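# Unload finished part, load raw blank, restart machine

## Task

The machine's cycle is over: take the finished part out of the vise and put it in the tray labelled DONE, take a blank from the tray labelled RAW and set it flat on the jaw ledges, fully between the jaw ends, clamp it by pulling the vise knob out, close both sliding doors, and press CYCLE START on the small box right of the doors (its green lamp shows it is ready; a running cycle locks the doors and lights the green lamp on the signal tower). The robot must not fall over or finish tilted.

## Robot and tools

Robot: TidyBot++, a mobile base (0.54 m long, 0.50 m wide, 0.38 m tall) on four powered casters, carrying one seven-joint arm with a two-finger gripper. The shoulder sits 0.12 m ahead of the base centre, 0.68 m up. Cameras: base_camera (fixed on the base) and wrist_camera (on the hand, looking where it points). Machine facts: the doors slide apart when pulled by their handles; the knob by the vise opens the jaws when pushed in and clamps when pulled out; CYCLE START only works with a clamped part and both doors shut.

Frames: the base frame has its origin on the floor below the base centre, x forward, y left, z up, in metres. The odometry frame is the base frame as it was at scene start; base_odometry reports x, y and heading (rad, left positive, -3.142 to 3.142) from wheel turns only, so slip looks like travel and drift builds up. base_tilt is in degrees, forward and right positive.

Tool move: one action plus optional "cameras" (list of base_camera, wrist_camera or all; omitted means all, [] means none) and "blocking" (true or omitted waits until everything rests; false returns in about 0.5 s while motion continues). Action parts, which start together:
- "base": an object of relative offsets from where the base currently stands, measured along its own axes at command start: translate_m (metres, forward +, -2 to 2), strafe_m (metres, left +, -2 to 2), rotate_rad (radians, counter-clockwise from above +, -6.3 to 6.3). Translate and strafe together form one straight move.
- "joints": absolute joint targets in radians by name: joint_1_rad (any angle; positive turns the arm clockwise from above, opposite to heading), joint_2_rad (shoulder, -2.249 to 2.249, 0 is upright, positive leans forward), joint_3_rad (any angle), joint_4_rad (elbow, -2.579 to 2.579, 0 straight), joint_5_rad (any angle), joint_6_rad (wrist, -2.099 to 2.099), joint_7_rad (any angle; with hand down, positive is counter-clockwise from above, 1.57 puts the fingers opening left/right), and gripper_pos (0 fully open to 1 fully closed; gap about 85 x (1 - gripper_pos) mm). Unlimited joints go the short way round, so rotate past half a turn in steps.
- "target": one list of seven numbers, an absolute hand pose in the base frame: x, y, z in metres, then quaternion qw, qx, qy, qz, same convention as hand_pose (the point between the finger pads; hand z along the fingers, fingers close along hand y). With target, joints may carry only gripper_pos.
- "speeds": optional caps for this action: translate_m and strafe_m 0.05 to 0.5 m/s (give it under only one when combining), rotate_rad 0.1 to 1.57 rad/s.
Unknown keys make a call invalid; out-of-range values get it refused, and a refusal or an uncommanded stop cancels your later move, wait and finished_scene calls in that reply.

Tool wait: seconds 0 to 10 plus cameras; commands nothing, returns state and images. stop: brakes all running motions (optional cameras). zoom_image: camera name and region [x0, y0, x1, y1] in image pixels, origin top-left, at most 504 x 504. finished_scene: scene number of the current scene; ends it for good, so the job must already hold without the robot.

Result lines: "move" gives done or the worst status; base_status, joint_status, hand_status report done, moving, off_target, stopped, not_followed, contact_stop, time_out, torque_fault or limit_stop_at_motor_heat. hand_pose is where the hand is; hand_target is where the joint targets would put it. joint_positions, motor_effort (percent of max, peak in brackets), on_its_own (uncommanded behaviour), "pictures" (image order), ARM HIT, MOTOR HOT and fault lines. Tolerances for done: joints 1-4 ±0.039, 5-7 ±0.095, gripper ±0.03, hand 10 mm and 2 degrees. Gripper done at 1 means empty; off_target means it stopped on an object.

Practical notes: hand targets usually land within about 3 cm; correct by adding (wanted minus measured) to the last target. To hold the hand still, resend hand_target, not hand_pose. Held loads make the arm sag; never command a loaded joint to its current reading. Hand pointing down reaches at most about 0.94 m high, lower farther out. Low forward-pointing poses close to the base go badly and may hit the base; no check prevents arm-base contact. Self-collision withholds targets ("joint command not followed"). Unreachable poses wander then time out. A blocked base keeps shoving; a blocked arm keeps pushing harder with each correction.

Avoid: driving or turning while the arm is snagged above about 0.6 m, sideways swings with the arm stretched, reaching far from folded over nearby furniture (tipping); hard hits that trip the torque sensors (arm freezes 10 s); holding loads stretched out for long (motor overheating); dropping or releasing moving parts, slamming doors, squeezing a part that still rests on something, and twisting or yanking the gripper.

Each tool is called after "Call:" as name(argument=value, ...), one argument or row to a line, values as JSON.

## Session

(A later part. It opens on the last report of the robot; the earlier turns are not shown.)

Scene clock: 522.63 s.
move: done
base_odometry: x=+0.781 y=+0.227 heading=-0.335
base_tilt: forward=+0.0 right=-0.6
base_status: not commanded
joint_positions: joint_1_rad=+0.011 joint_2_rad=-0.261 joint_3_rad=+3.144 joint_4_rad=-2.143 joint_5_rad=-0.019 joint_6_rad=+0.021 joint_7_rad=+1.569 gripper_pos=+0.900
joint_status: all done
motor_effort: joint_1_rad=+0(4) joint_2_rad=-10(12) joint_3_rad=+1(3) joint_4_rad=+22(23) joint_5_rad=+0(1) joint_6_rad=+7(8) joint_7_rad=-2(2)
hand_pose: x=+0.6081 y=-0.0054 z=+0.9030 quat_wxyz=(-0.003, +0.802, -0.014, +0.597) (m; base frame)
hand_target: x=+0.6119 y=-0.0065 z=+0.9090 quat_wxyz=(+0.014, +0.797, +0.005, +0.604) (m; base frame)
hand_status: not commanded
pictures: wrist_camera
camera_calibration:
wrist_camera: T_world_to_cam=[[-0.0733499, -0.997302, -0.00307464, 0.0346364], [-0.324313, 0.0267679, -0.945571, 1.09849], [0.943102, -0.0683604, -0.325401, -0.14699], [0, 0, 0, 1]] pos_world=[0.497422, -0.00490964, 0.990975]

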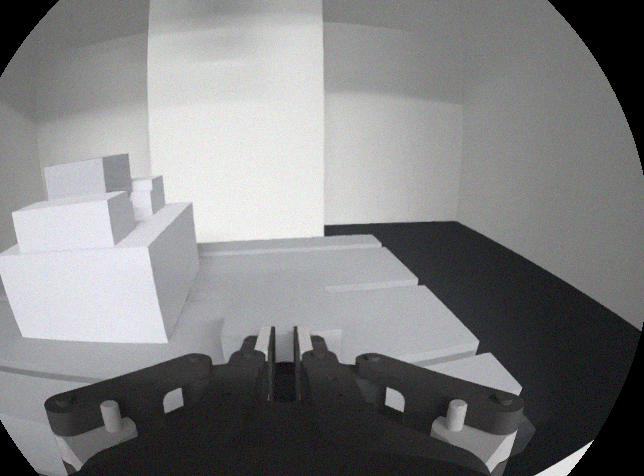

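Call:
move(
  joints={"gripper_pos": 0.0},
  cameras=[],
)

Call:
move(
  base={"translate_m": 0.004},
  speeds={"translate_m": 0.1},
  joints={"joint_1_rad": 0.016, "joint_2_rad": -0.253, "joint_4_rad": -2.176, "joint_6_rad": 0.037},
  cameras=["wrist_camera"],
)

Call:
zoom_image(
  camera="wrist_camera",
  region=[140, 250, 440, 470],
)

Scene clock: 525.47 s.
move: done
base_odometry: x=+0.781 y=+0.227 heading=-0.335
base_tilt: forward=+0.0 right=-0.6
base_status: not commanded
joint_positions: joint_1_rad=+0.011 joint_2_rad=-0.258 joint_3_rad=+3.144 joint_4_rad=-2.143 joint_5_rad=-0.019 joint_6_rad=+0.021 joint_7_rad=+1.569 gripper_pos=+0.000
joint_status: all done
motor_effort: joint_1_rad=+0(2) joint_2_rad=-11(12) joint_3_rad=+1(2) joint_4_rad=+22(22) joint_5_rad=+1(1) joint_6_rad=+8(9) joint_7_rad=-1(2)
hand_pose: x=+0.6086 y=-0.0054 z=+0.9018 quat_wxyz=(-0.003, +0.802, -0.014, +0.596) (m; base frame)
hand_target: x=+0.6119 y=-0.0065 z=+0.9090 quat_wxyz=(+0.014, +0.797, +0.005, +0.604) (m; base frame)
hand_status: not commanded
pictures: none
No camera images: "cameras" was empty.

Scene clock: 526.20 s.
move: done
base_odometry: x=+0.785 y=+0.225 heading=-0.335
base_tilt: forward=+0.0 right=-0.6
base_status: done
joint_positions: joint_1_rad=+0.011 joint_2_rad=-0.257 joint_3_rad=+3.144 joint_4_rad=-2.177 joint_5_rad=-0.019 joint_6_rad=+0.021 joint_7_rad=+1.569 gripper_pos=+0.000
joint_status: all done
motor_effort: joint_1_rad=+0(1) joint_2_rad=-11(14) joint_3_rad=+1(2) joint_4_rad=+22(23) joint_5_rad=+1(1) joint_6_rad=+7(8) joint_7_rad=-1(2)
hand_pose: x=+0.6022 y=-0.0053 z=+0.8811 quat_wxyz=(-0.003, +0.813, -0.014, +0.582) (m; base frame)
hand_target: x=+0.6047 y=-0.0064 z=+0.8842 quat_wxyz=(+0.013, +0.809, +0.005, +0.587) (m; base frame)
hand_status: not commanded
pictures: wrist_camera
camera_calibration:
wrist_camera: T_world_to_cam=[[-0.073403, -0.997302, -0.000818056, 0.0322677], [-0.359423, 0.0272192, -0.932778, 1.08578], [0.930283, -0.0681746, -0.360451, -0.109866], [0, 0, 0, 1]] pos_world=[0.494829, -0.00486343, 0.973216]

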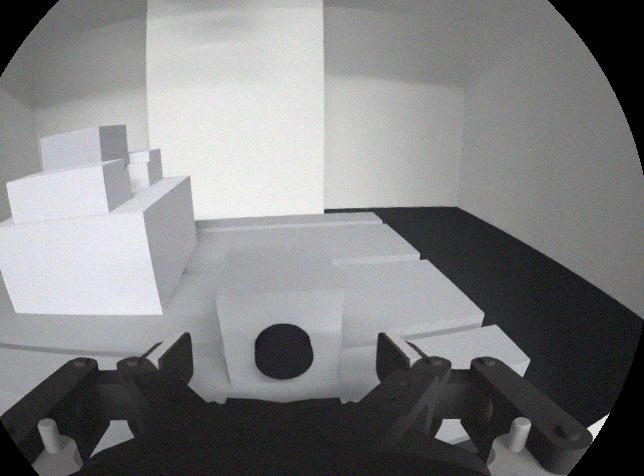

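Scaled by 1.680.

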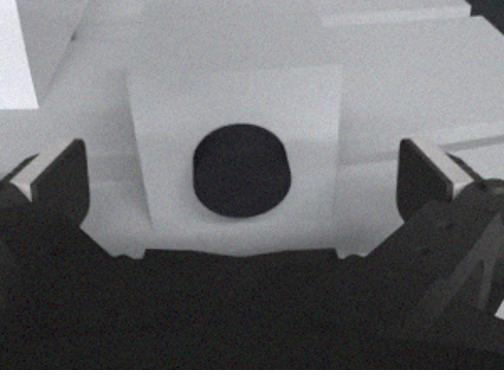

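Call:
move(
  joints={"joint_1_rad": 0.016, "joint_2_rad": -0.253, "joint_4_rad": -2.176, "joint_6_rad": 0.0},
  cameras=[],
)

Call:
move(
  joints={"gripper_pos": 0.85},
  cameras=["wrist_camera"],
)

Scene clock: 528.23 s.
move: done
base_odometry: x=+0.785 y=+0.225 heading=-0.335
base_tilt: forward=+0.0 right=-0.6
base_status: not commanded
joint_positions: joint_1_rad=+0.011 joint_2_rad=-0.257 joint_3_rad=+3.144 joint_4_rad=-2.177 joint_5_rad=-0.019 joint_6_rad=+0.002 joint_7_rad=+1.569 gripper_pos=+0.000
joint_status: all done
motor_effort: joint_1_rad=+0(1) joint_2_rad=-11(12) joint_3_rad=+1(2) joint_4_rad=+22(23) joint_5_rad=+1(1) joint_6_rad=+8(8) joint_7_rad=-1(2)
hand_pose: x=+0.6002 y=-0.0051 z=+0.8754 quat_wxyz=(-0.003, +0.818, -0.014, +0.574) (m; base frame)
hand_target: x=+0.6009 y=-0.0064 z=+0.8733 quat_wxyz=(+0.013, +0.820, +0.005, +0.572) (m; base frame)
hand_status: not commanded
pictures: none
No camera images: "cameras" was empty.

Scene clock: 529.27 s.
move: off_target
base_odometry: x=+0.785 y=+0.225 heading=-0.335
base_tilt: forward=-0.1 right=-0.6
base_status: not commanded
joint_positions: joint_1_rad=+0.011 joint_2_rad=-0.259 joint_3_rad=+3.143 joint_4_rad=-2.178 joint_5_rad=-0.019 joint_6_rad=+0.002 joint_7_rad=+1.569 gripper_pos=+0.753
joint_status: gripper_pos off_target (ended at +0.753, target +0.850)
motor_effort: joint_1_rad=+0(2) joint_2_rad=-10(11) joint_3_rad=+1(4) joint_4_rad=+21(24) joint_5_rad=+1(1) joint_6_rad=+7(9) joint_7_rad=-2(2)
hand_pose: x=+0.5996 y=-0.0047 z=+0.8756 quat_wxyz=(-0.003, +0.818, -0.014, +0.575) (m; base frame)
hand_target: x=+0.6009 y=-0.0064 z=+0.8733 quat_wxyz=(+0.013, +0.820, +0.005, +0.572) (m; base frame)
hand_status: not commanded
pictures: wrist_camera
camera_calibration:
wrist_camera: T_world_to_cam=[[-0.0722514, -0.997386, 0.000361295, 0.0309217], [-0.376838, 0.026963, -0.925887, 1.08408], [0.923457, -0.0670328, -0.377801, -0.0901225], [0, 0, 0, 1]] pos_world=[0.493981, -0.00443043, 0.969677]

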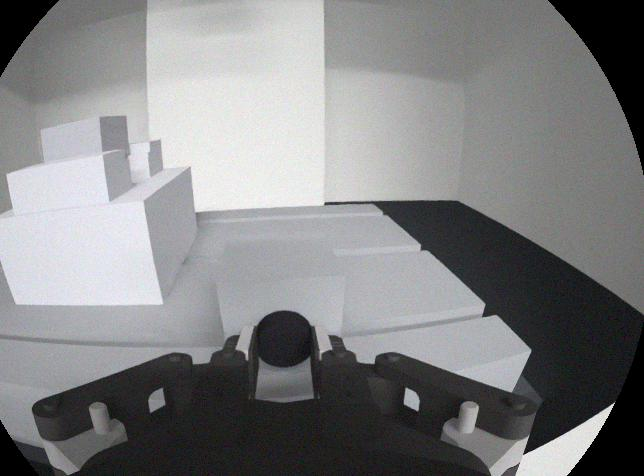

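Call:
move(
  joints={"gripper_pos": 1.0},
  cameras=[],
)

Call:
move(
  base={"translate_m": -0.025},
  speeds={"translate_m": 0.05},
  cameras=["wrist_camera"],
)

Call:
zoom_image(
  camera="wrist_camera",
  region=[140, 250, 440, 470],
)

Scene clock: 531.30 s.
move: off_target
base_odometry: x=+0.785 y=+0.225 heading=-0.335
base_tilt: forward=+0.0 right=-0.6
base_status: not commanded
joint_positions: joint_1_rad=+0.011 joint_2_rad=-0.259 joint_3_rad=+3.143 joint_4_rad=-2.178 joint_5_rad=-0.019 joint_6_rad=+0.002 joint_7_rad=+1.569 gripper_pos=+0.753
joint_status: gripper_pos off_target (ended at +0.753, target +1.000)
motor_effort: joint_1_rad=+0(0) joint_2_rad=-9(10) joint_3_rad=+2(2) joint_4_rad=+21(21) joint_5_rad=+0(1) joint_6_rad=+7(8) joint_7_rad=-1(2)
hand_pose: x=+0.5996 y=-0.0047 z=+0.8756 quat_wxyz=(-0.003, +0.818, -0.014, +0.575) (m; base frame)
hand_target: x=+0.6009 y=-0.0064 z=+0.8733 quat_wxyz=(+0.013, +0.820, +0.005, +0.572) (m; base frame)
hand_status: not commanded
pictures: none
No camera images: "cameras" was empty.

Scene clock: 532.17 s.
move: done
base_odometry: x=+0.762 y=+0.234 heading=-0.335
base_tilt: forward=+0.0 right=-0.6
base_status: done
joint_positions: joint_1_rad=+0.012 joint_2_rad=-0.221 joint_3_rad=+3.143 joint_4_rad=-2.153 joint_5_rad=-0.019 joint_6_rad=+0.015 joint_7_rad=+1.569 gripper_pos=+0.756
joint_status: not commanded
motor_effort: joint_1_rad=+0(3) joint_2_rad=-17(21) joint_3_rad=+1(2) joint_4_rad=+15(20) joint_5_rad=+1(1) joint_6_rad=+3(7) joint_7_rad=-2(2)
hand_pose: x=+0.6137 y=-0.0054 z=+0.8758 quat_wxyz=(-0.002, +0.818, -0.015, +0.575) (m; base frame)
hand_target: x=+0.6009 y=-0.0064 z=+0.8733 quat_wxyz=(+0.013, +0.820, +0.005, +0.572) (m; base frame)
hand_status: not commanded
pictures: wrist_camera
camera_calibration:
wrist_camera: T_world_to_cam=[[-0.0733734, -0.997304, 0.000440575, 0.0318713], [-0.376427, 0.0272852, -0.926045, 1.08952], [0.923536, -0.0681129, -0.377414, -0.103499], [0, 0, 0, 1]] pos_world=[0.508047, -0.00499195, 0.969864]

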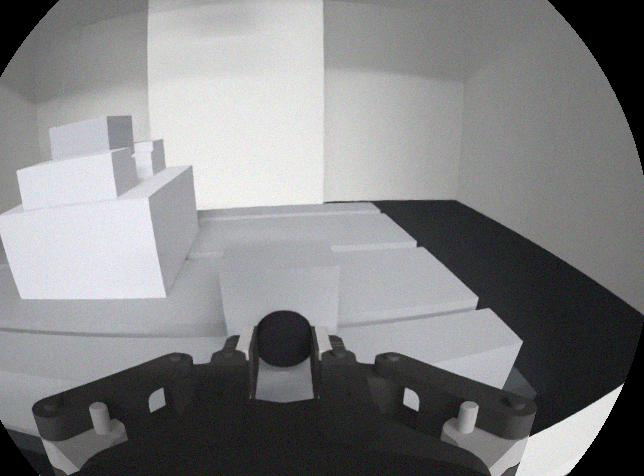

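Scaled by 1.680.

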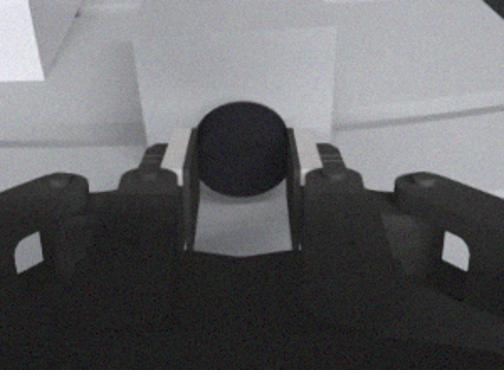

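Call:
move(
  base={"translate_m": -0.02},
  speeds={"translate_m": 0.05},
  cameras=["wrist_camera"],
)

Call:
zoom_image(
  camera="wrist_camera",
  region=[140, 250, 440, 470],
)

Scene clock: 534.07 s.
move: done
base_odometry: x=+0.743 y=+0.241 heading=-0.335
base_tilt: forward=+0.0 right=-0.6
base_status: done
joint_positions: joint_1_rad=+0.012 joint_2_rad=-0.259 joint_3_rad=+3.138 joint_4_rad=-2.189 joint_5_rad=-0.019 joint_6_rad=-0.002 joint_7_rad=+1.569 gripper_pos=+0.999
joint_status: not commanded
on_its_own: gripper_pos moved +0.243 to your old target +1.000
motor_effort: joint_1_rad=-1(9) joint_2_rad=-11(27) joint_3_rad=+1(11) joint_4_rad=+22(24) joint_5_rad=+1(1) joint_6_rad=+8(9) joint_7_rad=-1(2)
hand_pose: x=+0.5967 y=-0.0023 z=+0.8683 quat_wxyz=(-0.003, +0.822, -0.012, +0.569) (m; base frame)
hand_target: x=+0.6009 y=-0.0064 z=+0.8733 quat_wxyz=(+0.013, +0.820, +0.005, +0.572) (m; base frame)
hand_status: not commanded
pictures: wrist_camera
camera_calibration:
wrist_camera: T_world_to_cam=[[-0.0678517, -0.997692, 0.00254307, 0.0285691], [-0.39017, 0.0241888, -0.920425, 1.07941], [0.918239, -0.0634447, -0.390911, -0.0755359], [0, 0, 0, 1]] pos_world=[0.492452, -0.0023989, 0.963915]

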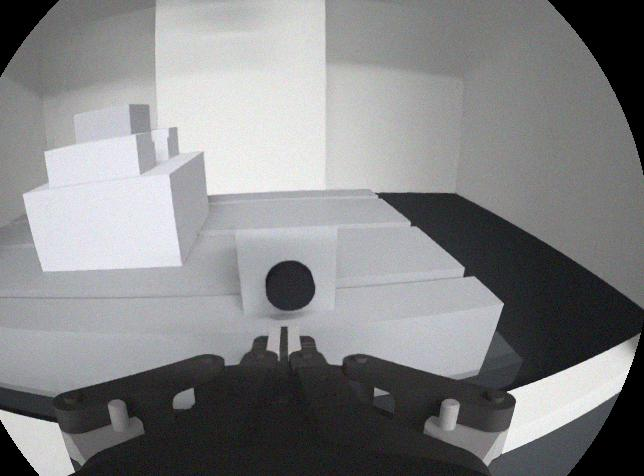

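Scaled by 1.680.

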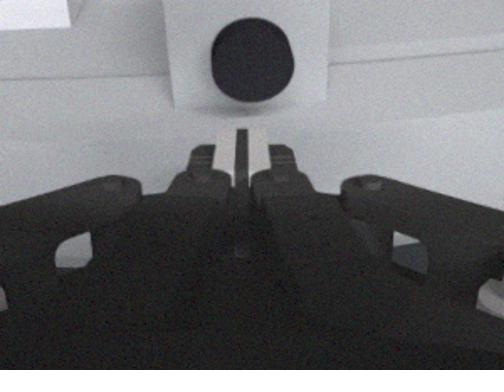

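Call:
zoom_image(
  camera="wrist_camera",
  region=[20, 90, 340, 330],
)

Scaled by 1.575.

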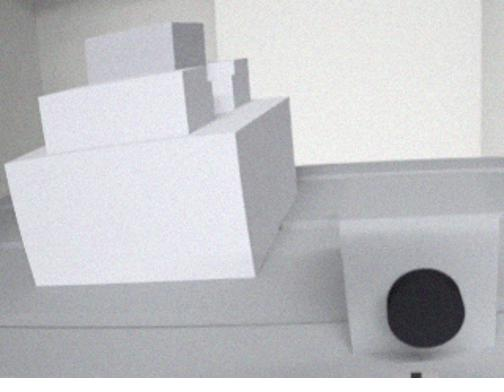

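Call:
move(
  base={"translate_m": -0.21},
  joints={"joint_1_rad": 0.0, "joint_2_rad": -0.278, "joint_4_rad": -1.60, "joint_6_rad": -0.40, "gripper_pos": 1.0},
  cameras=["wrist_camera", "base_camera"],
)

Call:
zoom_image(
  camera="wrist_camera",
  region=[120, 130, 360, 310],
)

Scene clock: 540.33 s.
move: done
base_odometry: x=+0.544 y=+0.310 heading=-0.335
base_tilt: forward=+0.0 right=-0.6
base_status: done
joint_positions: joint_1_rad=+0.012 joint_2_rad=-0.277 joint_3_rad=+3.138 joint_4_rad=-1.626 joint_5_rad=-0.019 joint_6_rad=-0.359 joint_7_rad=+1.569 gripper_pos=+0.999
joint_status: all done
motor_effort: joint_1_rad=+0(1) joint_2_rad=-11(15) joint_3_rad=+2(3) joint_4_rad=+23(24) joint_5_rad=+1(1) joint_6_rad=+9(9) joint_7_rad=-1(2)
hand_pose: x=+0.6188 y=-0.0001 z=+1.1135 quat_wxyz=(-0.006, +0.754, -0.008, +0.657) (m; base frame)
hand_target: x=+0.6160 y=+0.0013 z=+1.1169 quat_wxyz=(+0.010, +0.758, +0.011, +0.652) (m; base frame)
hand_status: not commanded
pictures: base_camera, wrist_camera
camera_calibration:
wrist_camera: T_world_to_cam=[[-0.0597586, -0.998158, -0.0104234, 0.0411076], [-0.17572, 0.020798, -0.984221, 1.25197], [0.982625, -0.0569841, -0.176639, -0.278277], [0, 0, 0, 1]] pos_world=[0.495894, -0.000863893, 1.18349]

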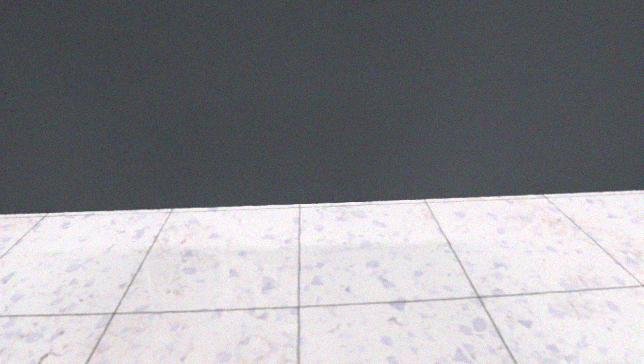

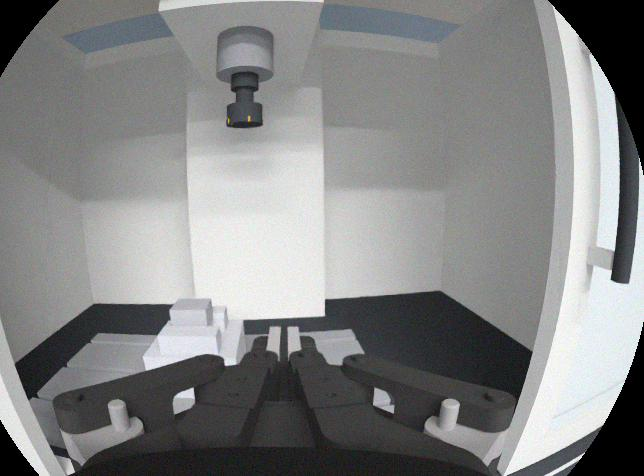

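Scaled by 2.100.

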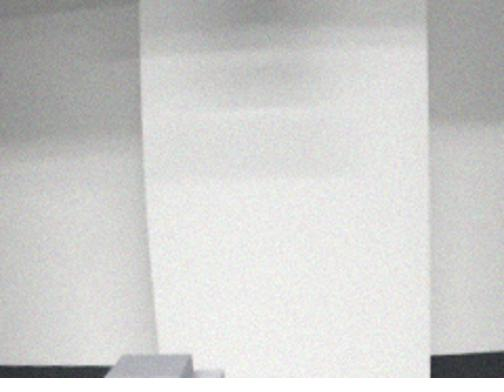

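Call:
zoom_image(
  camera="wrist_camera",
  region=[120, 280, 260, 400],
)

Scaled by 3.600.

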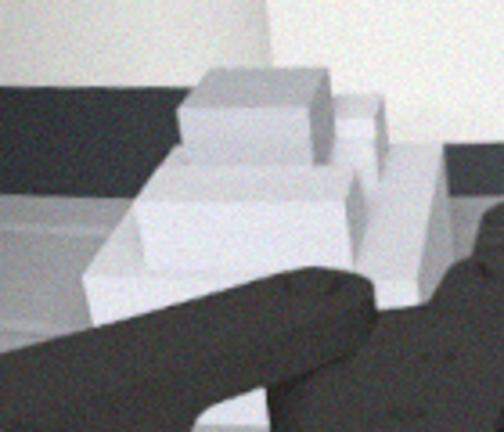

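Call:
move(
  base={"translate_m": 0.12},
  joints={"joint_1_rad": -0.33, "joint_2_rad": 0.07, "joint_4_rad": -0.97, "joint_6_rad": -1.35},
  cameras=["wrist_camera"],
)

Scene clock: 546.33 s.
move: done
base_odometry: x=+0.658 y=+0.270 heading=-0.335
base_tilt: forward=+0.0 right=-0.7
base_status: done
joint_positions: joint_1_rad=-0.311 joint_2_rad=+0.056 joint_3_rad=+3.138 joint_4_rad=-0.996 joint_5_rad=-0.019 joint_6_rad=-1.308 joint_7_rad=+1.569 gripper_pos=+0.999
joint_status: all done
motor_effort: joint_1_rad=-1(2) joint_2_rad=-20(23) joint_3_rad=+1(3) joint_4_rad=+19(24) joint_5_rad=+0(1) joint_6_rad=+6(10) joint_7_rad=-1(2)
hand_pose: x=+0.6072 y=+0.1666 z=+1.0370 quat_wxyz=(-0.070, +0.913, +0.145, +0.375) (m; base frame)
hand_target: x=+0.6040 y=+0.1675 z=+1.0332 quat_wxyz=(-0.055, +0.915, +0.166, +0.363) (m; base frame)
hand_status: not commanded
pictures: wrist_camera
camera_calibration:
wrist_camera: T_world_to_cam=[[0.280806, -0.959491, 0.0228936, -0.0417581], [-0.703411, -0.221972, -0.675234, 1.21163], [0.652963, 0.173506, -0.737248, 0.472151], [0, 0, 0, 1]] pos_world=[0.555703, 0.146961, 1.16718]

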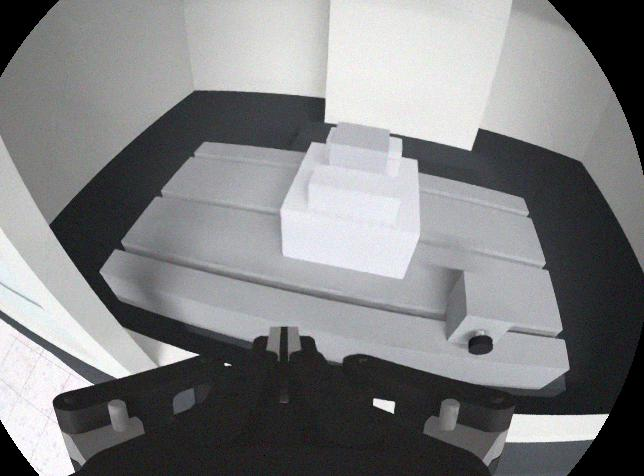

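Call:
zoom_image(
  camera="wrist_camera",
  region=[270, 110, 430, 230],
)

Call:
zoom_image(
  camera="wrist_camera",
  region=[430, 260, 530, 360],
)

Scaled by 3.150.

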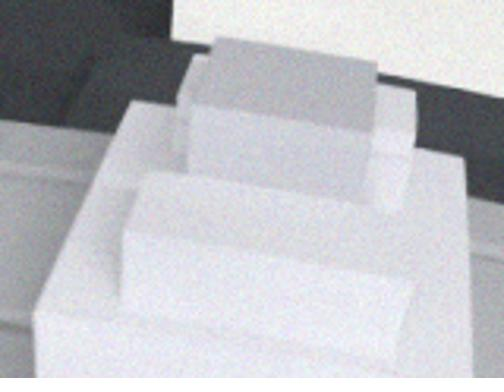

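Scaled by 5.040.

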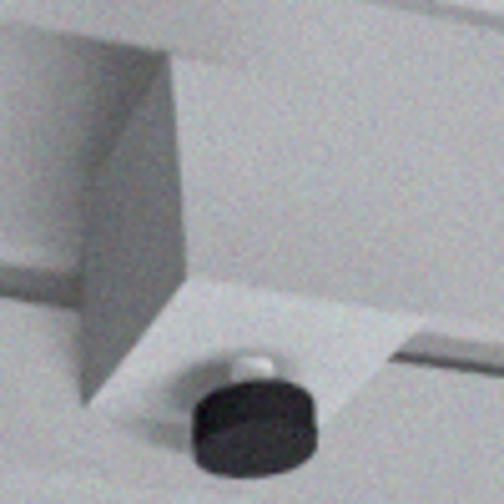

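Call:
zoom_image(
  camera="wrist_camera",
  region=[300, 115, 410, 215],
)

Scaled by 4.582.

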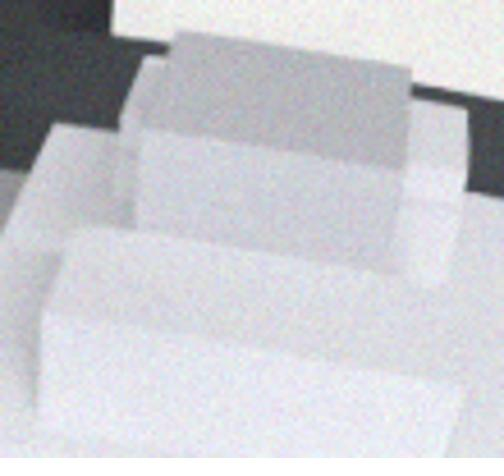

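Call:
move(
  base={"translate_m": -0.16, "strafe_m": -0.478},
  joints={"joint_1_rad": 0.0, "joint_2_rad": -0.278, "joint_4_rad": -1.60, "joint_6_rad": -0.22},
  cameras=["wrist_camera", "base_camera"],
)

Scene clock: 564.43 s.
move: done
base_odometry: x=+0.349 y=-0.129 heading=-0.334
base_tilt: forward=+0.0 right=-0.6
base_status: done
joint_positions: joint_1_rad=-0.015 joint_2_rad=-0.272 joint_3_rad=+3.142 joint_4_rad=-1.593 joint_5_rad=-0.019 joint_6_rad=-0.261 joint_7_rad=+1.569 gripper_pos=+0.999
joint_status: all done
motor_effort: joint_1_rad=+0(3) joint_2_rad=-11(23) joint_3_rad=+1(4) joint_4_rad=+23(23) joint_5_rad=+0(2) joint_6_rad=+8(9) joint_7_rad=-1(2)
hand_pose: x=+0.6215 y=+0.0105 z=+1.1616 quat_wxyz=(-0.015, +0.711, +0.000, +0.703) (m; base frame)
hand_target: x=+0.6194 y=+0.0013 z=+1.1728 quat_wxyz=(+0.010, +0.697, +0.010, +0.717) (m; base frame)
hand_status: not commanded
pictures: base_camera, wrist_camera
camera_calibration:
wrist_camera: T_world_to_cam=[[-0.0365329, -0.999162, -0.0184488, 0.0472691], [-0.0514615, 0.0203176, -0.998468, 1.23888], [0.998007, -0.0355276, -0.0521607, -0.426249], [0, 0, 0, 1]] pos_world=[0.490881, 0.00691476, 1.21562]

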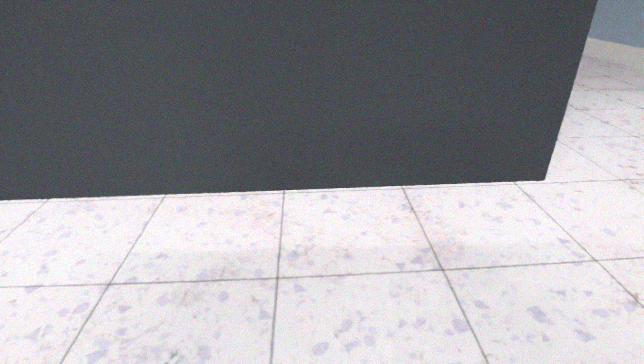

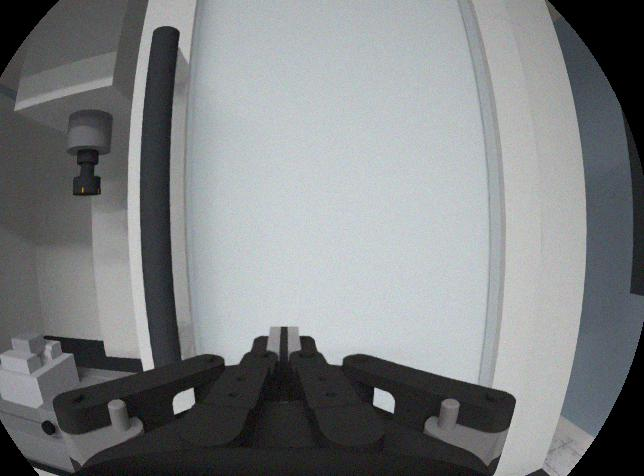

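Call:
move(
  base={"translate_m": 0.124},
  speeds={"translate_m": 0.25},
  cameras=["wrist_camera"],
)

Call:
move(
  base={"strafe_m": 0.12},
  speeds={"strafe_m": 0.12},
  cameras=["wrist_camera"],
)

Scene clock: 568.40 s.
move: done
base_odometry: x=+0.467 y=-0.170 heading=-0.335
base_tilt: forward=+0.0 right=-0.6
base_status: done
joint_positions: joint_1_rad=-0.015 joint_2_rad=-0.270 joint_3_rad=+3.142 joint_4_rad=-1.598 joint_5_rad=-0.019 joint_6_rad=-0.256 joint_7_rad=+1.569 gripper_pos=+0.999
joint_status: not commanded
motor_effort: joint_1_rad=+0(1) joint_2_rad=-12(15) joint_3_rad=+1(2) joint_4_rad=+23(24) joint_5_rad=+1(1) joint_6_rad=+8(9) joint_7_rad=-2(2)
hand_pose: x=+0.6233 y=+0.0103 z=+1.1587 quat_wxyz=(-0.014, +0.712, -0.001, +0.702) (m; base frame)
hand_target: x=+0.6194 y=+0.0013 z=+1.1728 quat_wxyz=(+0.010, +0.697, +0.010, +0.717) (m; base frame)
hand_status: not commanded
pictures: wrist_camera
camera_calibration:
wrist_camera: T_world_to_cam=[[-0.0370852, -0.999144, -0.0183136, 0.047261], [-0.0544633, 0.0203198, -0.998309, 1.23775], [0.997827, -0.036025, -0.0551702, -0.424579], [0, 0, 0, 1]] pos_world=[0.492821, 0.00677415, 1.2131]

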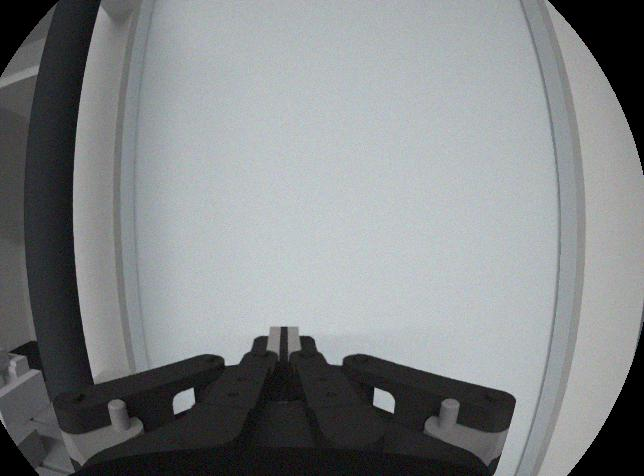

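Scene clock: 569.97 s.
move: done
base_odometry: x=+0.507 y=-0.057 heading=-0.335
base_tilt: forward=+0.0 right=-0.6
base_status: done
joint_positions: joint_1_rad=+0.022 joint_2_rad=-0.270 joint_3_rad=+3.170 joint_4_rad=-1.598 joint_5_rad=-0.019 joint_6_rad=-0.256 joint_7_rad=+1.569 gripper_pos=+0.999
joint_status: not commanded
motor_effort: joint_1_rad=-6(9) joint_2_rad=-12(13) joint_3_rad=-6(11) joint_4_rad=+23(24) joint_5_rad=-1(2) joint_6_rad=+8(9) joint_7_rad=-1(2)
hand_pose: x=+0.6230 y=-0.0256 z=+1.1590 quat_wxyz=(+0.006, +0.711, -0.026, +0.703) (m; base frame)
hand_target: x=+0.6194 y=+0.0013 z=+1.1728 quat_wxyz=(+0.010, +0.697, +0.010, +0.717) (m; base frame)
hand_status: not commanded
pictures: wrist_camera
camera_calibration:
wrist_camera: T_world_to_cam=[[-0.101136, -0.994542, -0.025642, 0.0598652], [-0.0519725, 0.0310206, -0.998167, 1.23733], [0.993514, -0.099618, -0.0548261, -0.42487], [0, 0, 0, 1]] pos_world=[0.492476, -0.0211689, 1.2133]

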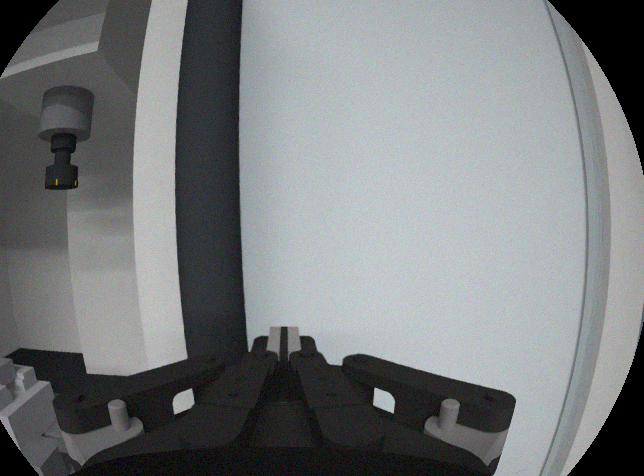

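Call:
move(
  base={"strafe_m": 0.38},
  speeds={"strafe_m": 0.13},
  cameras=["wrist_camera"],
)

Scene clock: 574.67 s.
move: done
base_odometry: x=+0.631 y=+0.302 heading=-0.335
base_tilt: forward=+0.0 right=-0.6
base_status: done
joint_positions: joint_1_rad=+0.100 joint_2_rad=-0.291 joint_3_rad=+3.255 joint_4_rad=-1.614 joint_5_rad=-0.019 joint_6_rad=-0.249 joint_7_rad=+1.569 gripper_pos=+0.999
joint_status: not commanded
motor_effort: joint_1_rad=-17(24) joint_2_rad=-5(15) joint_3_rad=-21(30) joint_4_rad=+23(27) joint_5_rad=-3(6) joint_6_rad=+8(12) joint_7_rad=-2(2)
hand_pose: x=+0.6030 y=-0.1159 z=+1.1608 quat_wxyz=(+0.053, +0.702, -0.091, +0.704) (m; base frame)
hand_target: x=+0.6194 y=+0.0013 z=+1.1728 quat_wxyz=(+0.010, +0.697, +0.010, +0.717) (m; base frame)
hand_status: not commanded
pictures: wrist_camera
camera_calibration:
wrist_camera: T_world_to_cam=[[-0.25802, -0.96478, -0.0512278, 0.0958987], [-0.0319556, 0.0615164, -0.997594, 1.23168], [0.965611, -0.255763, -0.0467026, -0.424595], [0, 0, 0, 1]] pos_world=[0.474097, -0.0918427, 1.2138]

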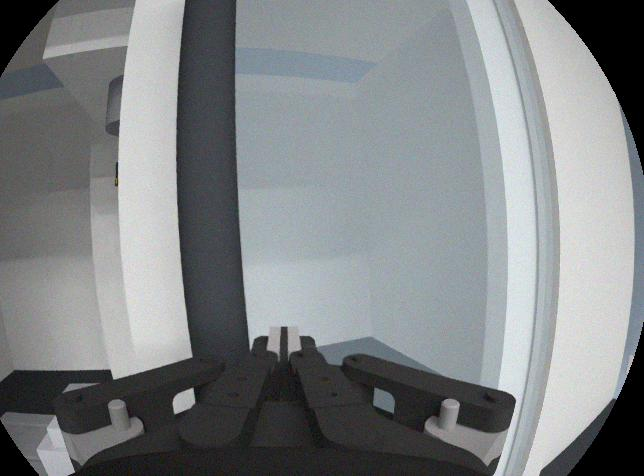

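Call:
move(
  base={"strafe_m": 0.05},
  speeds={"strafe_m": 0.12},
  cameras=["wrist_camera"],
)

Scene clock: 583.77 s.
move: done
base_odometry: x=+0.648 y=+0.349 heading=-0.335
base_tilt: forward=+0.0 right=-0.6
base_status: done
joint_positions: joint_1_rad=+0.105 joint_2_rad=-0.290 joint_3_rad=+3.261 joint_4_rad=-1.619 joint_5_rad=-0.019 joint_6_rad=-0.234 joint_7_rad=+1.569 gripper_pos=+0.999
joint_status: not commanded
motor_effort: joint_1_rad=-17(25) joint_2_rad=-7(13) joint_3_rad=-21(31) joint_4_rad=+24(26) joint_5_rad=-3(5) joint_6_rad=+9(11) joint_7_rad=-1(2)
hand_pose: x=+0.6027 y=-0.1216 z=+1.1619 quat_wxyz=(+0.057, +0.699, -0.095, +0.707) (m; base frame)
hand_target: x=+0.6194 y=+0.0013 z=+1.1728 quat_wxyz=(+0.010, +0.697, +0.010, +0.717) (m; base frame)
hand_status: not commanded
pictures: wrist_camera
camera_calibration:
wrist_camera: T_world_to_cam=[[-0.267544, -0.962078, -0.0531608, 0.0986463], [-0.0219288, 0.0612374, -0.997882, 1.22745], [0.963296, -0.265812, -0.0374809, -0.436341], [0, 0, 0, 1]] pos_world=[0.473634, -0.0962447, 1.21374]

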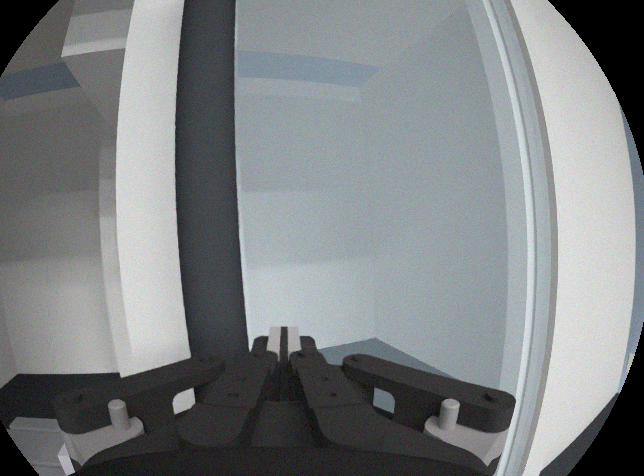

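Call:
move(
  base={"strafe_m": 0.02},
  speeds={"strafe_m": 0.12},
  cameras=["wrist_camera"],
)

Scene clock: 585.90 s.
move: done
base_odometry: x=+0.655 y=+0.368 heading=-0.335
base_tilt: forward=+0.0 right=-0.6
base_status: done
joint_positions: joint_1_rad=+0.112 joint_2_rad=-0.286 joint_3_rad=+3.271 joint_4_rad=-1.617 joint_5_rad=-0.019 joint_6_rad=-0.230 joint_7_rad=+1.569 gripper_pos=+0.999
joint_status: not commanded
motor_effort: joint_1_rad=-19(24) joint_2_rad=-8(11) joint_3_rad=-24(31) joint_4_rad=+26(26) joint_5_rad=-4(5) joint_6_rad=+10(11) joint_7_rad=-2(2)
hand_pose: x=+0.6022 y=-0.1315 z=+1.1621 quat_wxyz=(+0.062, +0.697, -0.102, +0.707) (m; base frame)
hand_target: x=+0.6194 y=+0.0013 z=+1.1728 quat_wxyz=(+0.010, +0.697, +0.010, +0.717) (m; base frame)
hand_status: not commanded
pictures: wrist_camera
camera_calibration:
wrist_camera: T_world_to_cam=[[-0.284019, -0.957201, -0.0556664, 0.102484], [-0.0187038, 0.0635772, -0.997802, 1.22651], [0.958636, -0.282353, -0.0359604, -0.439552], [0, 0, 0, 1]] pos_world=[0.473418, -0.10399, 1.21372]

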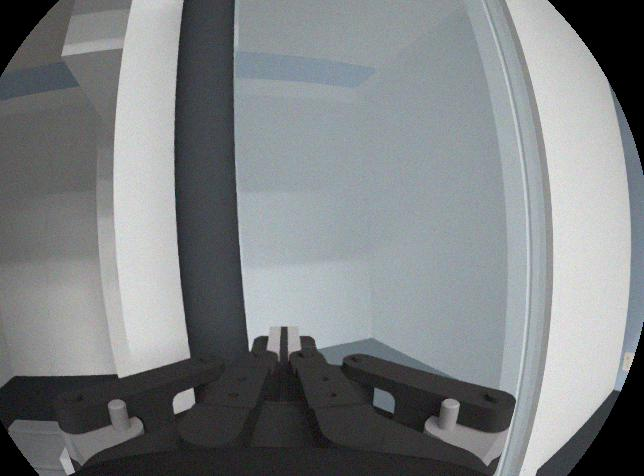

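Call:
move(
  base={"strafe_m": 0.02},
  speeds={"strafe_m": 0.12},
  cameras=["wrist_camera", "base_camera"],
)

Scene clock: 589.93 s.
move: done
base_odometry: x=+0.661 y=+0.386 heading=-0.335
base_tilt: forward=+0.0 right=-0.6
base_status: done
joint_positions: joint_1_rad=+0.114 joint_2_rad=-0.286 joint_3_rad=+3.273 joint_4_rad=-1.618 joint_5_rad=-0.019 joint_6_rad=-0.226 joint_7_rad=+1.569 gripper_pos=+0.999
joint_status: not commanded
motor_effort: joint_1_rad=-20(25) joint_2_rad=-7(12) joint_3_rad=-25(33) joint_4_rad=+26(26) joint_5_rad=-4(5) joint_6_rad=+10(11) joint_7_rad=-2(2)
hand_pose: x=+0.6019 y=-0.1337 z=+1.1625 quat_wxyz=(+0.063, +0.696, -0.103, +0.708) (m; base frame)
hand_target: x=+0.6194 y=+0.0013 z=+1.1728 quat_wxyz=(+0.010, +0.697, +0.010, +0.717) (m; base frame)
hand_status: not commanded
pictures: base_camera, wrist_camera
camera_calibration:
wrist_camera: T_world_to_cam=[[-0.287789, -0.956037, -0.0563092, 0.103446], [-0.0162584, 0.0636654, -0.997839, 1.22561], [0.957556, -0.286252, -0.0338659, -0.442174], [0, 0, 0, 1]] pos_world=[0.473104, -0.105703, 1.21381]

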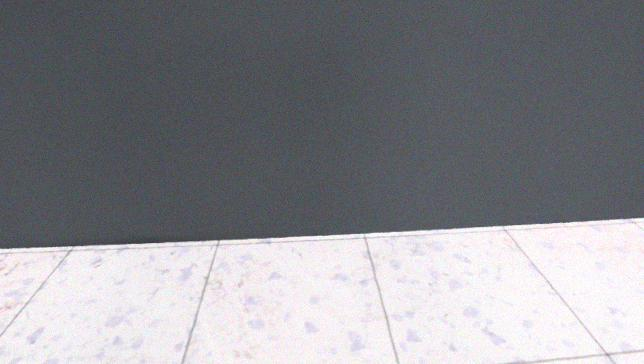

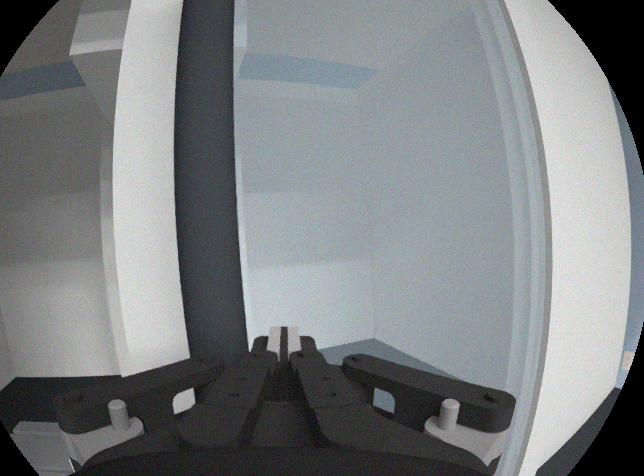

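Call:
move(
  base={"strafe_m": 0.02},
  speeds={"strafe_m": 0.12},
  cameras=["wrist_camera"],
)

Scene clock: 591.67 s.
move: done
base_odometry: x=+0.668 y=+0.405 heading=-0.335
base_tilt: forward=+0.0 right=-0.6
base_status: done
joint_positions: joint_1_rad=+0.117 joint_2_rad=-0.286 joint_3_rad=+3.275 joint_4_rad=-1.619 joint_5_rad=-0.019 joint_6_rad=-0.224 joint_7_rad=+1.569 gripper_pos=+0.999
joint_status: not commanded
motor_effort: joint_1_rad=-21(25) joint_2_rad=-7(13) joint_3_rad=-25(33) joint_4_rad=+25(26) joint_5_rad=-4(5) joint_6_rad=+10(11) joint_7_rad=-2(2)
hand_pose: x=+0.6013 y=-0.1361 z=+1.1628 quat_wxyz=(+0.065, +0.695, -0.105, +0.708) (m; base frame)
hand_target: x=+0.6194 y=+0.0013 z=+1.1728 quat_wxyz=(+0.010, +0.697, +0.010, +0.717) (m; base frame)
hand_status: not commanded
pictures: wrist_camera
camera_calibration:
wrist_camera: T_world_to_cam=[[-0.292036, -0.954718, -0.0568287, 0.104327], [-0.0144916, 0.0638292, -0.997856, 1.22498], [0.956298, -0.290586, -0.0324758, -0.443769], [0, 0, 0, 1]] pos_world=[0.472594, -0.10754, 1.21387]

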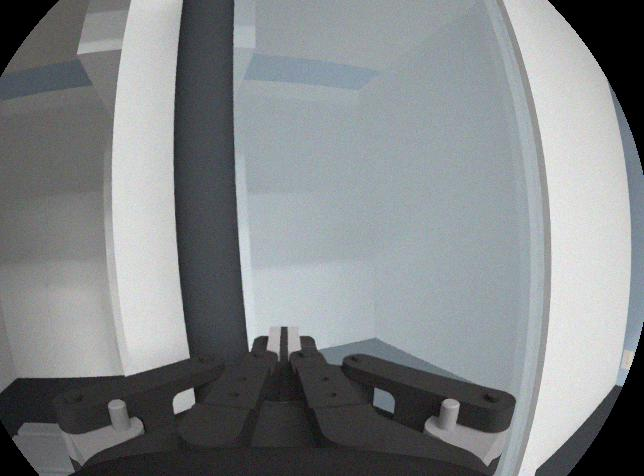

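Call:
move(
  base={"strafe_m": 0.02},
  speeds={"strafe_m": 0.12},
  cameras=["wrist_camera"],
)

Call:
move(
  base={"strafe_m": 0.02},
  speeds={"strafe_m": 0.12},
  cameras=["wrist_camera"],
)

Scene clock: 594.67 s.
move: done
base_odometry: x=+0.675 y=+0.423 heading=-0.336
base_tilt: forward=-0.1 right=-0.6
base_status: done
joint_positions: joint_1_rad=+0.131 joint_2_rad=-0.276 joint_3_rad=+3.294 joint_4_rad=-1.613 joint_5_rad=-0.019 joint_6_rad=-0.220 joint_7_rad=+1.569 gripper_pos=+0.999
joint_status: not commanded
motor_effort: joint_1_rad=-25(28) joint_2_rad=-12(14) joint_3_rad=-31(35) joint_4_rad=+23(25) joint_5_rad=-4(5) joint_6_rad=+8(10) joint_7_rad=-2(2)
hand_pose: x=+0.6005 y=-0.1551 z=+1.1628 quat_wxyz=(+0.075, +0.693, -0.118, +0.707) (m; base frame)
hand_target: x=+0.6194 y=+0.0013 z=+1.1728 quat_wxyz=(+0.010, +0.697, +0.010, +0.717) (m; base frame)
hand_status: not commanded
pictures: wrist_camera
camera_calibration:
wrist_camera: T_world_to_cam=[[-0.323456, -0.944288, -0.0607944, 0.111057], [-0.0106825, 0.0678881, -0.997636, 1.22434], [0.946183, -0.322042, -0.0320462, -0.447782], [0, 0, 0, 1]] pos_world=[0.472685, -0.122453, 1.21385]

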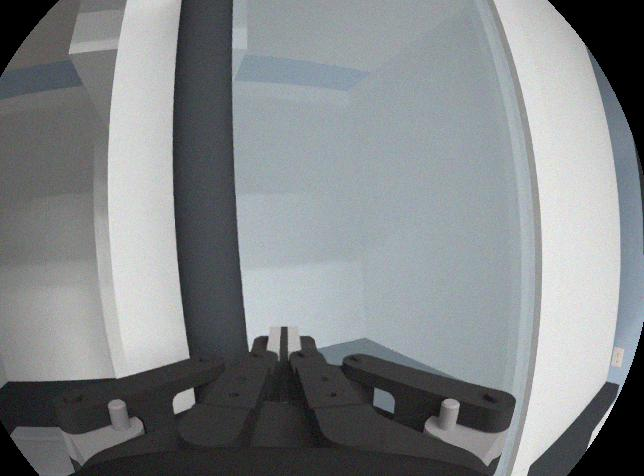

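Scene clock: 595.37 s.
move: done
base_odometry: x=+0.681 y=+0.442 heading=-0.336
base_tilt: forward=+0.0 right=-0.5
base_status: done
joint_positions: joint_1_rad=+0.146 joint_2_rad=-0.275 joint_3_rad=+3.312 joint_4_rad=-1.612 joint_5_rad=-0.019 joint_6_rad=-0.219 joint_7_rad=+1.569 gripper_pos=+0.999
joint_status: not commanded
motor_effort: joint_1_rad=-27(31) joint_2_rad=-11(14) joint_3_rad=-34(39) joint_4_rad=+22(24) joint_5_rad=-5(6) joint_6_rad=+6(8) joint_7_rad=-2(2)
hand_pose: x=+0.5956 y=-0.1726 z=+1.1624 quat_wxyz=(+0.085, +0.691, -0.130, +0.706) (m; base frame)
hand_target: x=+0.6194 y=+0.0013 z=+1.1728 quat_wxyz=(+0.010, +0.697, +0.010, +0.717) (m; base frame)
hand_status: not commanded
pictures: wrist_camera
camera_calibration:
wrist_camera: T_world_to_cam=[[-0.353098, -0.933309, -0.0652326, 0.117652], [-0.00787512, 0.0726862, -0.997324, 1.22388], [0.935553, -0.351639, -0.0330153, -0.446456], [0, 0, 0, 1]] pos_world=[0.468864, -0.136145, 1.21354]

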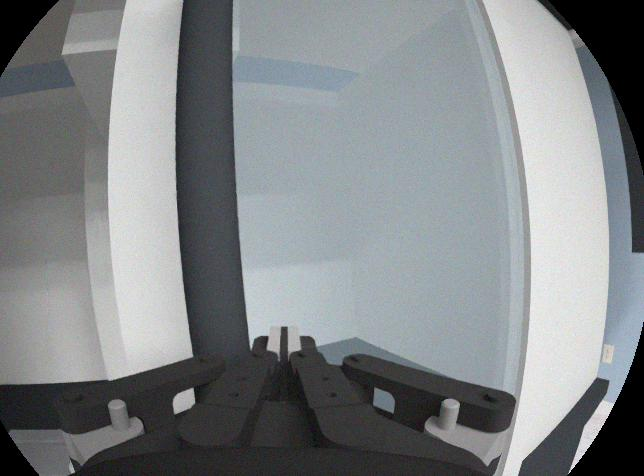

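Call:
move(
  base={"strafe_m": -0.155},
  speeds={"strafe_m": 0.25},
  cameras=[],
)

Call:
move(
  base={"translate_m": -0.13},
  cameras=[],
)

Call:
move(
  base={"strafe_m": 0.45},
  cameras=["wrist_camera"],
)

Scene clock: 599.83 s.
move: done
base_odometry: x=+0.630 y=+0.295 heading=-0.335
base_tilt: forward=-0.1 right=-0.6
base_status: done
joint_positions: joint_1_rad=+0.019 joint_2_rad=-0.299 joint_3_rad=+3.164 joint_4_rad=-1.617 joint_5_rad=-0.019 joint_6_rad=-0.223 joint_7_rad=+1.569 gripper_pos=+0.999
joint_status: not commanded
motor_effort: joint_1_rad=-2(28) joint_2_rad=-7(13) joint_3_rad=-1(35) joint_4_rad=+22(26) joint_5_rad=+0(5) joint_6_rad=+8(12) joint_7_rad=-2(2)
hand_pose: x=+0.6103 y=-0.0203 z=+1.1721 quat_wxyz=(+0.003, +0.696, -0.022, +0.718) (m; base frame)
hand_target: x=+0.6194 y=+0.0013 z=+1.1728 quat_wxyz=(+0.010, +0.697, +0.010, +0.717) (m; base frame)
hand_status: not commanded
pictures: none
No camera images: "cameras" was empty.

Scene clock: 601.27 s.
move: done
base_odometry: x=+0.507 y=+0.338 heading=-0.335
base_tilt: forward=+0.0 right=-0.6
base_status: done
joint_positions: joint_1_rad=+0.014 joint_2_rad=-0.284 joint_3_rad=+3.158 joint_4_rad=-1.616 joint_5_rad=-0.019 joint_6_rad=-0.223 joint_7_rad=+1.569 gripper_pos=+0.999
joint_status: not commanded
motor_effort: joint_1_rad=+0(5) joint_2_rad=-11(15) joint_3_rad=+1(4) joint_4_rad=+23(24) joint_5_rad=+0(1) joint_6_rad=+8(9) joint_7_rad=-1(2)
hand_pose: x=+0.6178 y=-0.0142 z=+1.1647 quat_wxyz=(+0.000, +0.702, -0.018, +0.712) (m; base frame)
hand_target: x=+0.6194 y=+0.0013 z=+1.1728 quat_wxyz=(+0.010, +0.697, +0.010, +0.717) (m; base frame)
hand_status: not commanded
pictures: none
No camera images: "cameras" was empty.

Scene clock: 603.47 s.
move: done
base_odometry: x=+0.655 y=+0.763 heading=-0.335
base_tilt: forward=+0.0 right=-0.6
base_status: done
joint_positions: joint_1_rad=+0.012 joint_2_rad=-0.283 joint_3_rad=+3.149 joint_4_rad=-1.616 joint_5_rad=-0.019 joint_6_rad=-0.223 joint_7_rad=+1.569 gripper_pos=+0.999
joint_status: not commanded
motor_effort: joint_1_rad=+0(2) joint_2_rad=-10(13) joint_3_rad=+2(3) joint_4_rad=+23(23) joint_5_rad=+1(1) joint_6_rad=+8(9) joint_7_rad=-1(2)
hand_pose: x=+0.6182 y=-0.0079 z=+1.1643 quat_wxyz=(-0.003, +0.702, -0.013, +0.712) (m; base frame)
hand_target: x=+0.6194 y=+0.0013 z=+1.1728 quat_wxyz=(+0.010, +0.697, +0.010, +0.717) (m; base frame)
hand_status: not commanded
pictures: wrist_camera
camera_calibration:
wrist_camera: T_world_to_cam=[[-0.0710128, -0.997239, -0.0216944, 0.0539101], [-0.0258022, 0.0235786, -0.999389, 1.22703], [0.997142, -0.0704096, -0.0274054, -0.452025], [0, 0, 0, 1]] pos_world=[0.486221, -0.00699729, 1.21506]

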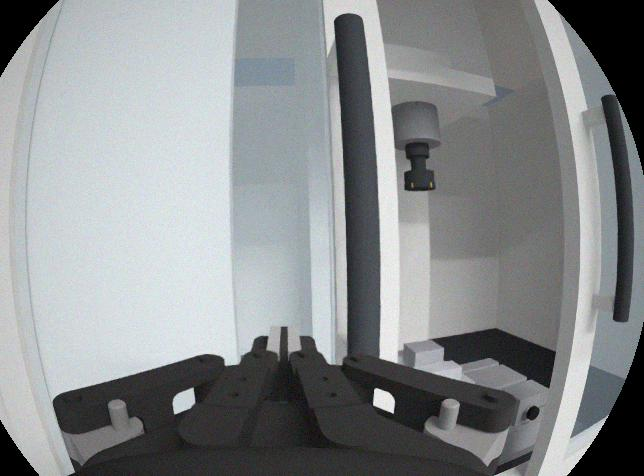

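Call:
move(
  base={"translate_m": 0.13},
  speeds={"translate_m": 0.2},
  cameras=["wrist_camera"],
)

Scene clock: 606.70 s.
move: done
base_odometry: x=+0.778 y=+0.720 heading=-0.334
base_tilt: forward=+0.0 right=-0.6
base_status: done
joint_positions: joint_1_rad=+0.012 joint_2_rad=-0.276 joint_3_rad=+3.149 joint_4_rad=-1.616 joint_5_rad=-0.019 joint_6_rad=-0.223 joint_7_rad=+1.569 gripper_pos=+0.999
joint_status: not commanded
motor_effort: joint_1_rad=-1(1) joint_2_rad=-11(14) joint_3_rad=+1(2) joint_4_rad=+23(23) joint_5_rad=+0(1) joint_6_rad=+8(9) joint_7_rad=-1(2)
hand_pose: x=+0.6217 y=-0.0079 z=+1.1606 quat_wxyz=(-0.003, +0.705, -0.013, +0.710) (m; base frame)
hand_target: x=+0.6194 y=+0.0013 z=+1.1728 quat_wxyz=(+0.010, +0.697, +0.010, +0.717) (m; base frame)
hand_status: not commanded
pictures: wrist_camera
camera_calibration:
wrist_camera: T_world_to_cam=[[-0.0711423, -0.99724, -0.0212485, 0.0536215], [-0.0331443, 0.0236542, -0.999171, 1.22776], [0.996915, -0.0703791, -0.0347356, -0.447], [0, 0, 0, 1]] pos_world=[0.490129, -0.00702755, 1.21235]

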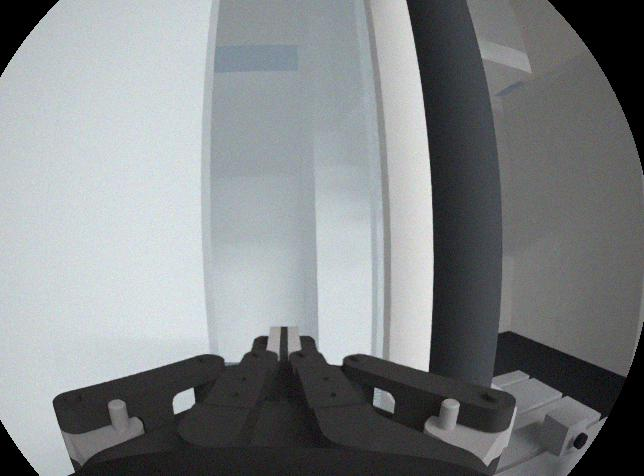

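Call:
move(
  base={"strafe_m": -0.36},
  speeds={"strafe_m": 0.13},
  cameras=["wrist_camera"],
)

Scene clock: 610.63 s.
move: done
base_odometry: x=+0.660 y=+0.380 heading=-0.335
base_tilt: forward=+0.0 right=-0.6
base_status: done
joint_positions: joint_1_rad=-0.095 joint_2_rad=-0.301 joint_3_rad=+3.031 joint_4_rad=-1.605 joint_5_rad=-0.019 joint_6_rad=-0.223 joint_7_rad=+1.569 gripper_pos=+0.999
joint_status: not commanded
motor_effort: joint_1_rad=+15(28) joint_2_rad=-4(12) joint_3_rad=+22(40) joint_4_rad=+21(26) joint_5_rad=+4(7) joint_6_rad=+7(11) joint_7_rad=-1(2)
hand_pose: x=+0.5947 y=+0.1159 z=+1.1783 quat_wxyz=(-0.070, +0.688, +0.075, +0.718) (m; base frame)
hand_target: x=+0.6194 y=+0.0013 z=+1.1728 quat_wxyz=(+0.010, +0.697, +0.010, +0.717) (m; base frame)
hand_status: not commanded
pictures: wrist_camera
camera_calibration:
wrist_camera: T_world_to_cam=[[0.148129, -0.988896, 0.0119356, 0.00505278], [0.00344741, -0.0115523, -0.999927, 1.22482], [0.988962, 0.148159, 0.0016979, -0.47425], [0, 0, 0, 1]] pos_world=[0.464044, 0.0894107, 1.22548]

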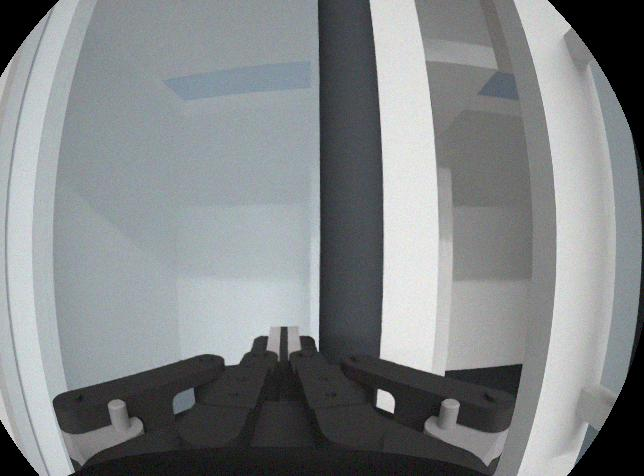

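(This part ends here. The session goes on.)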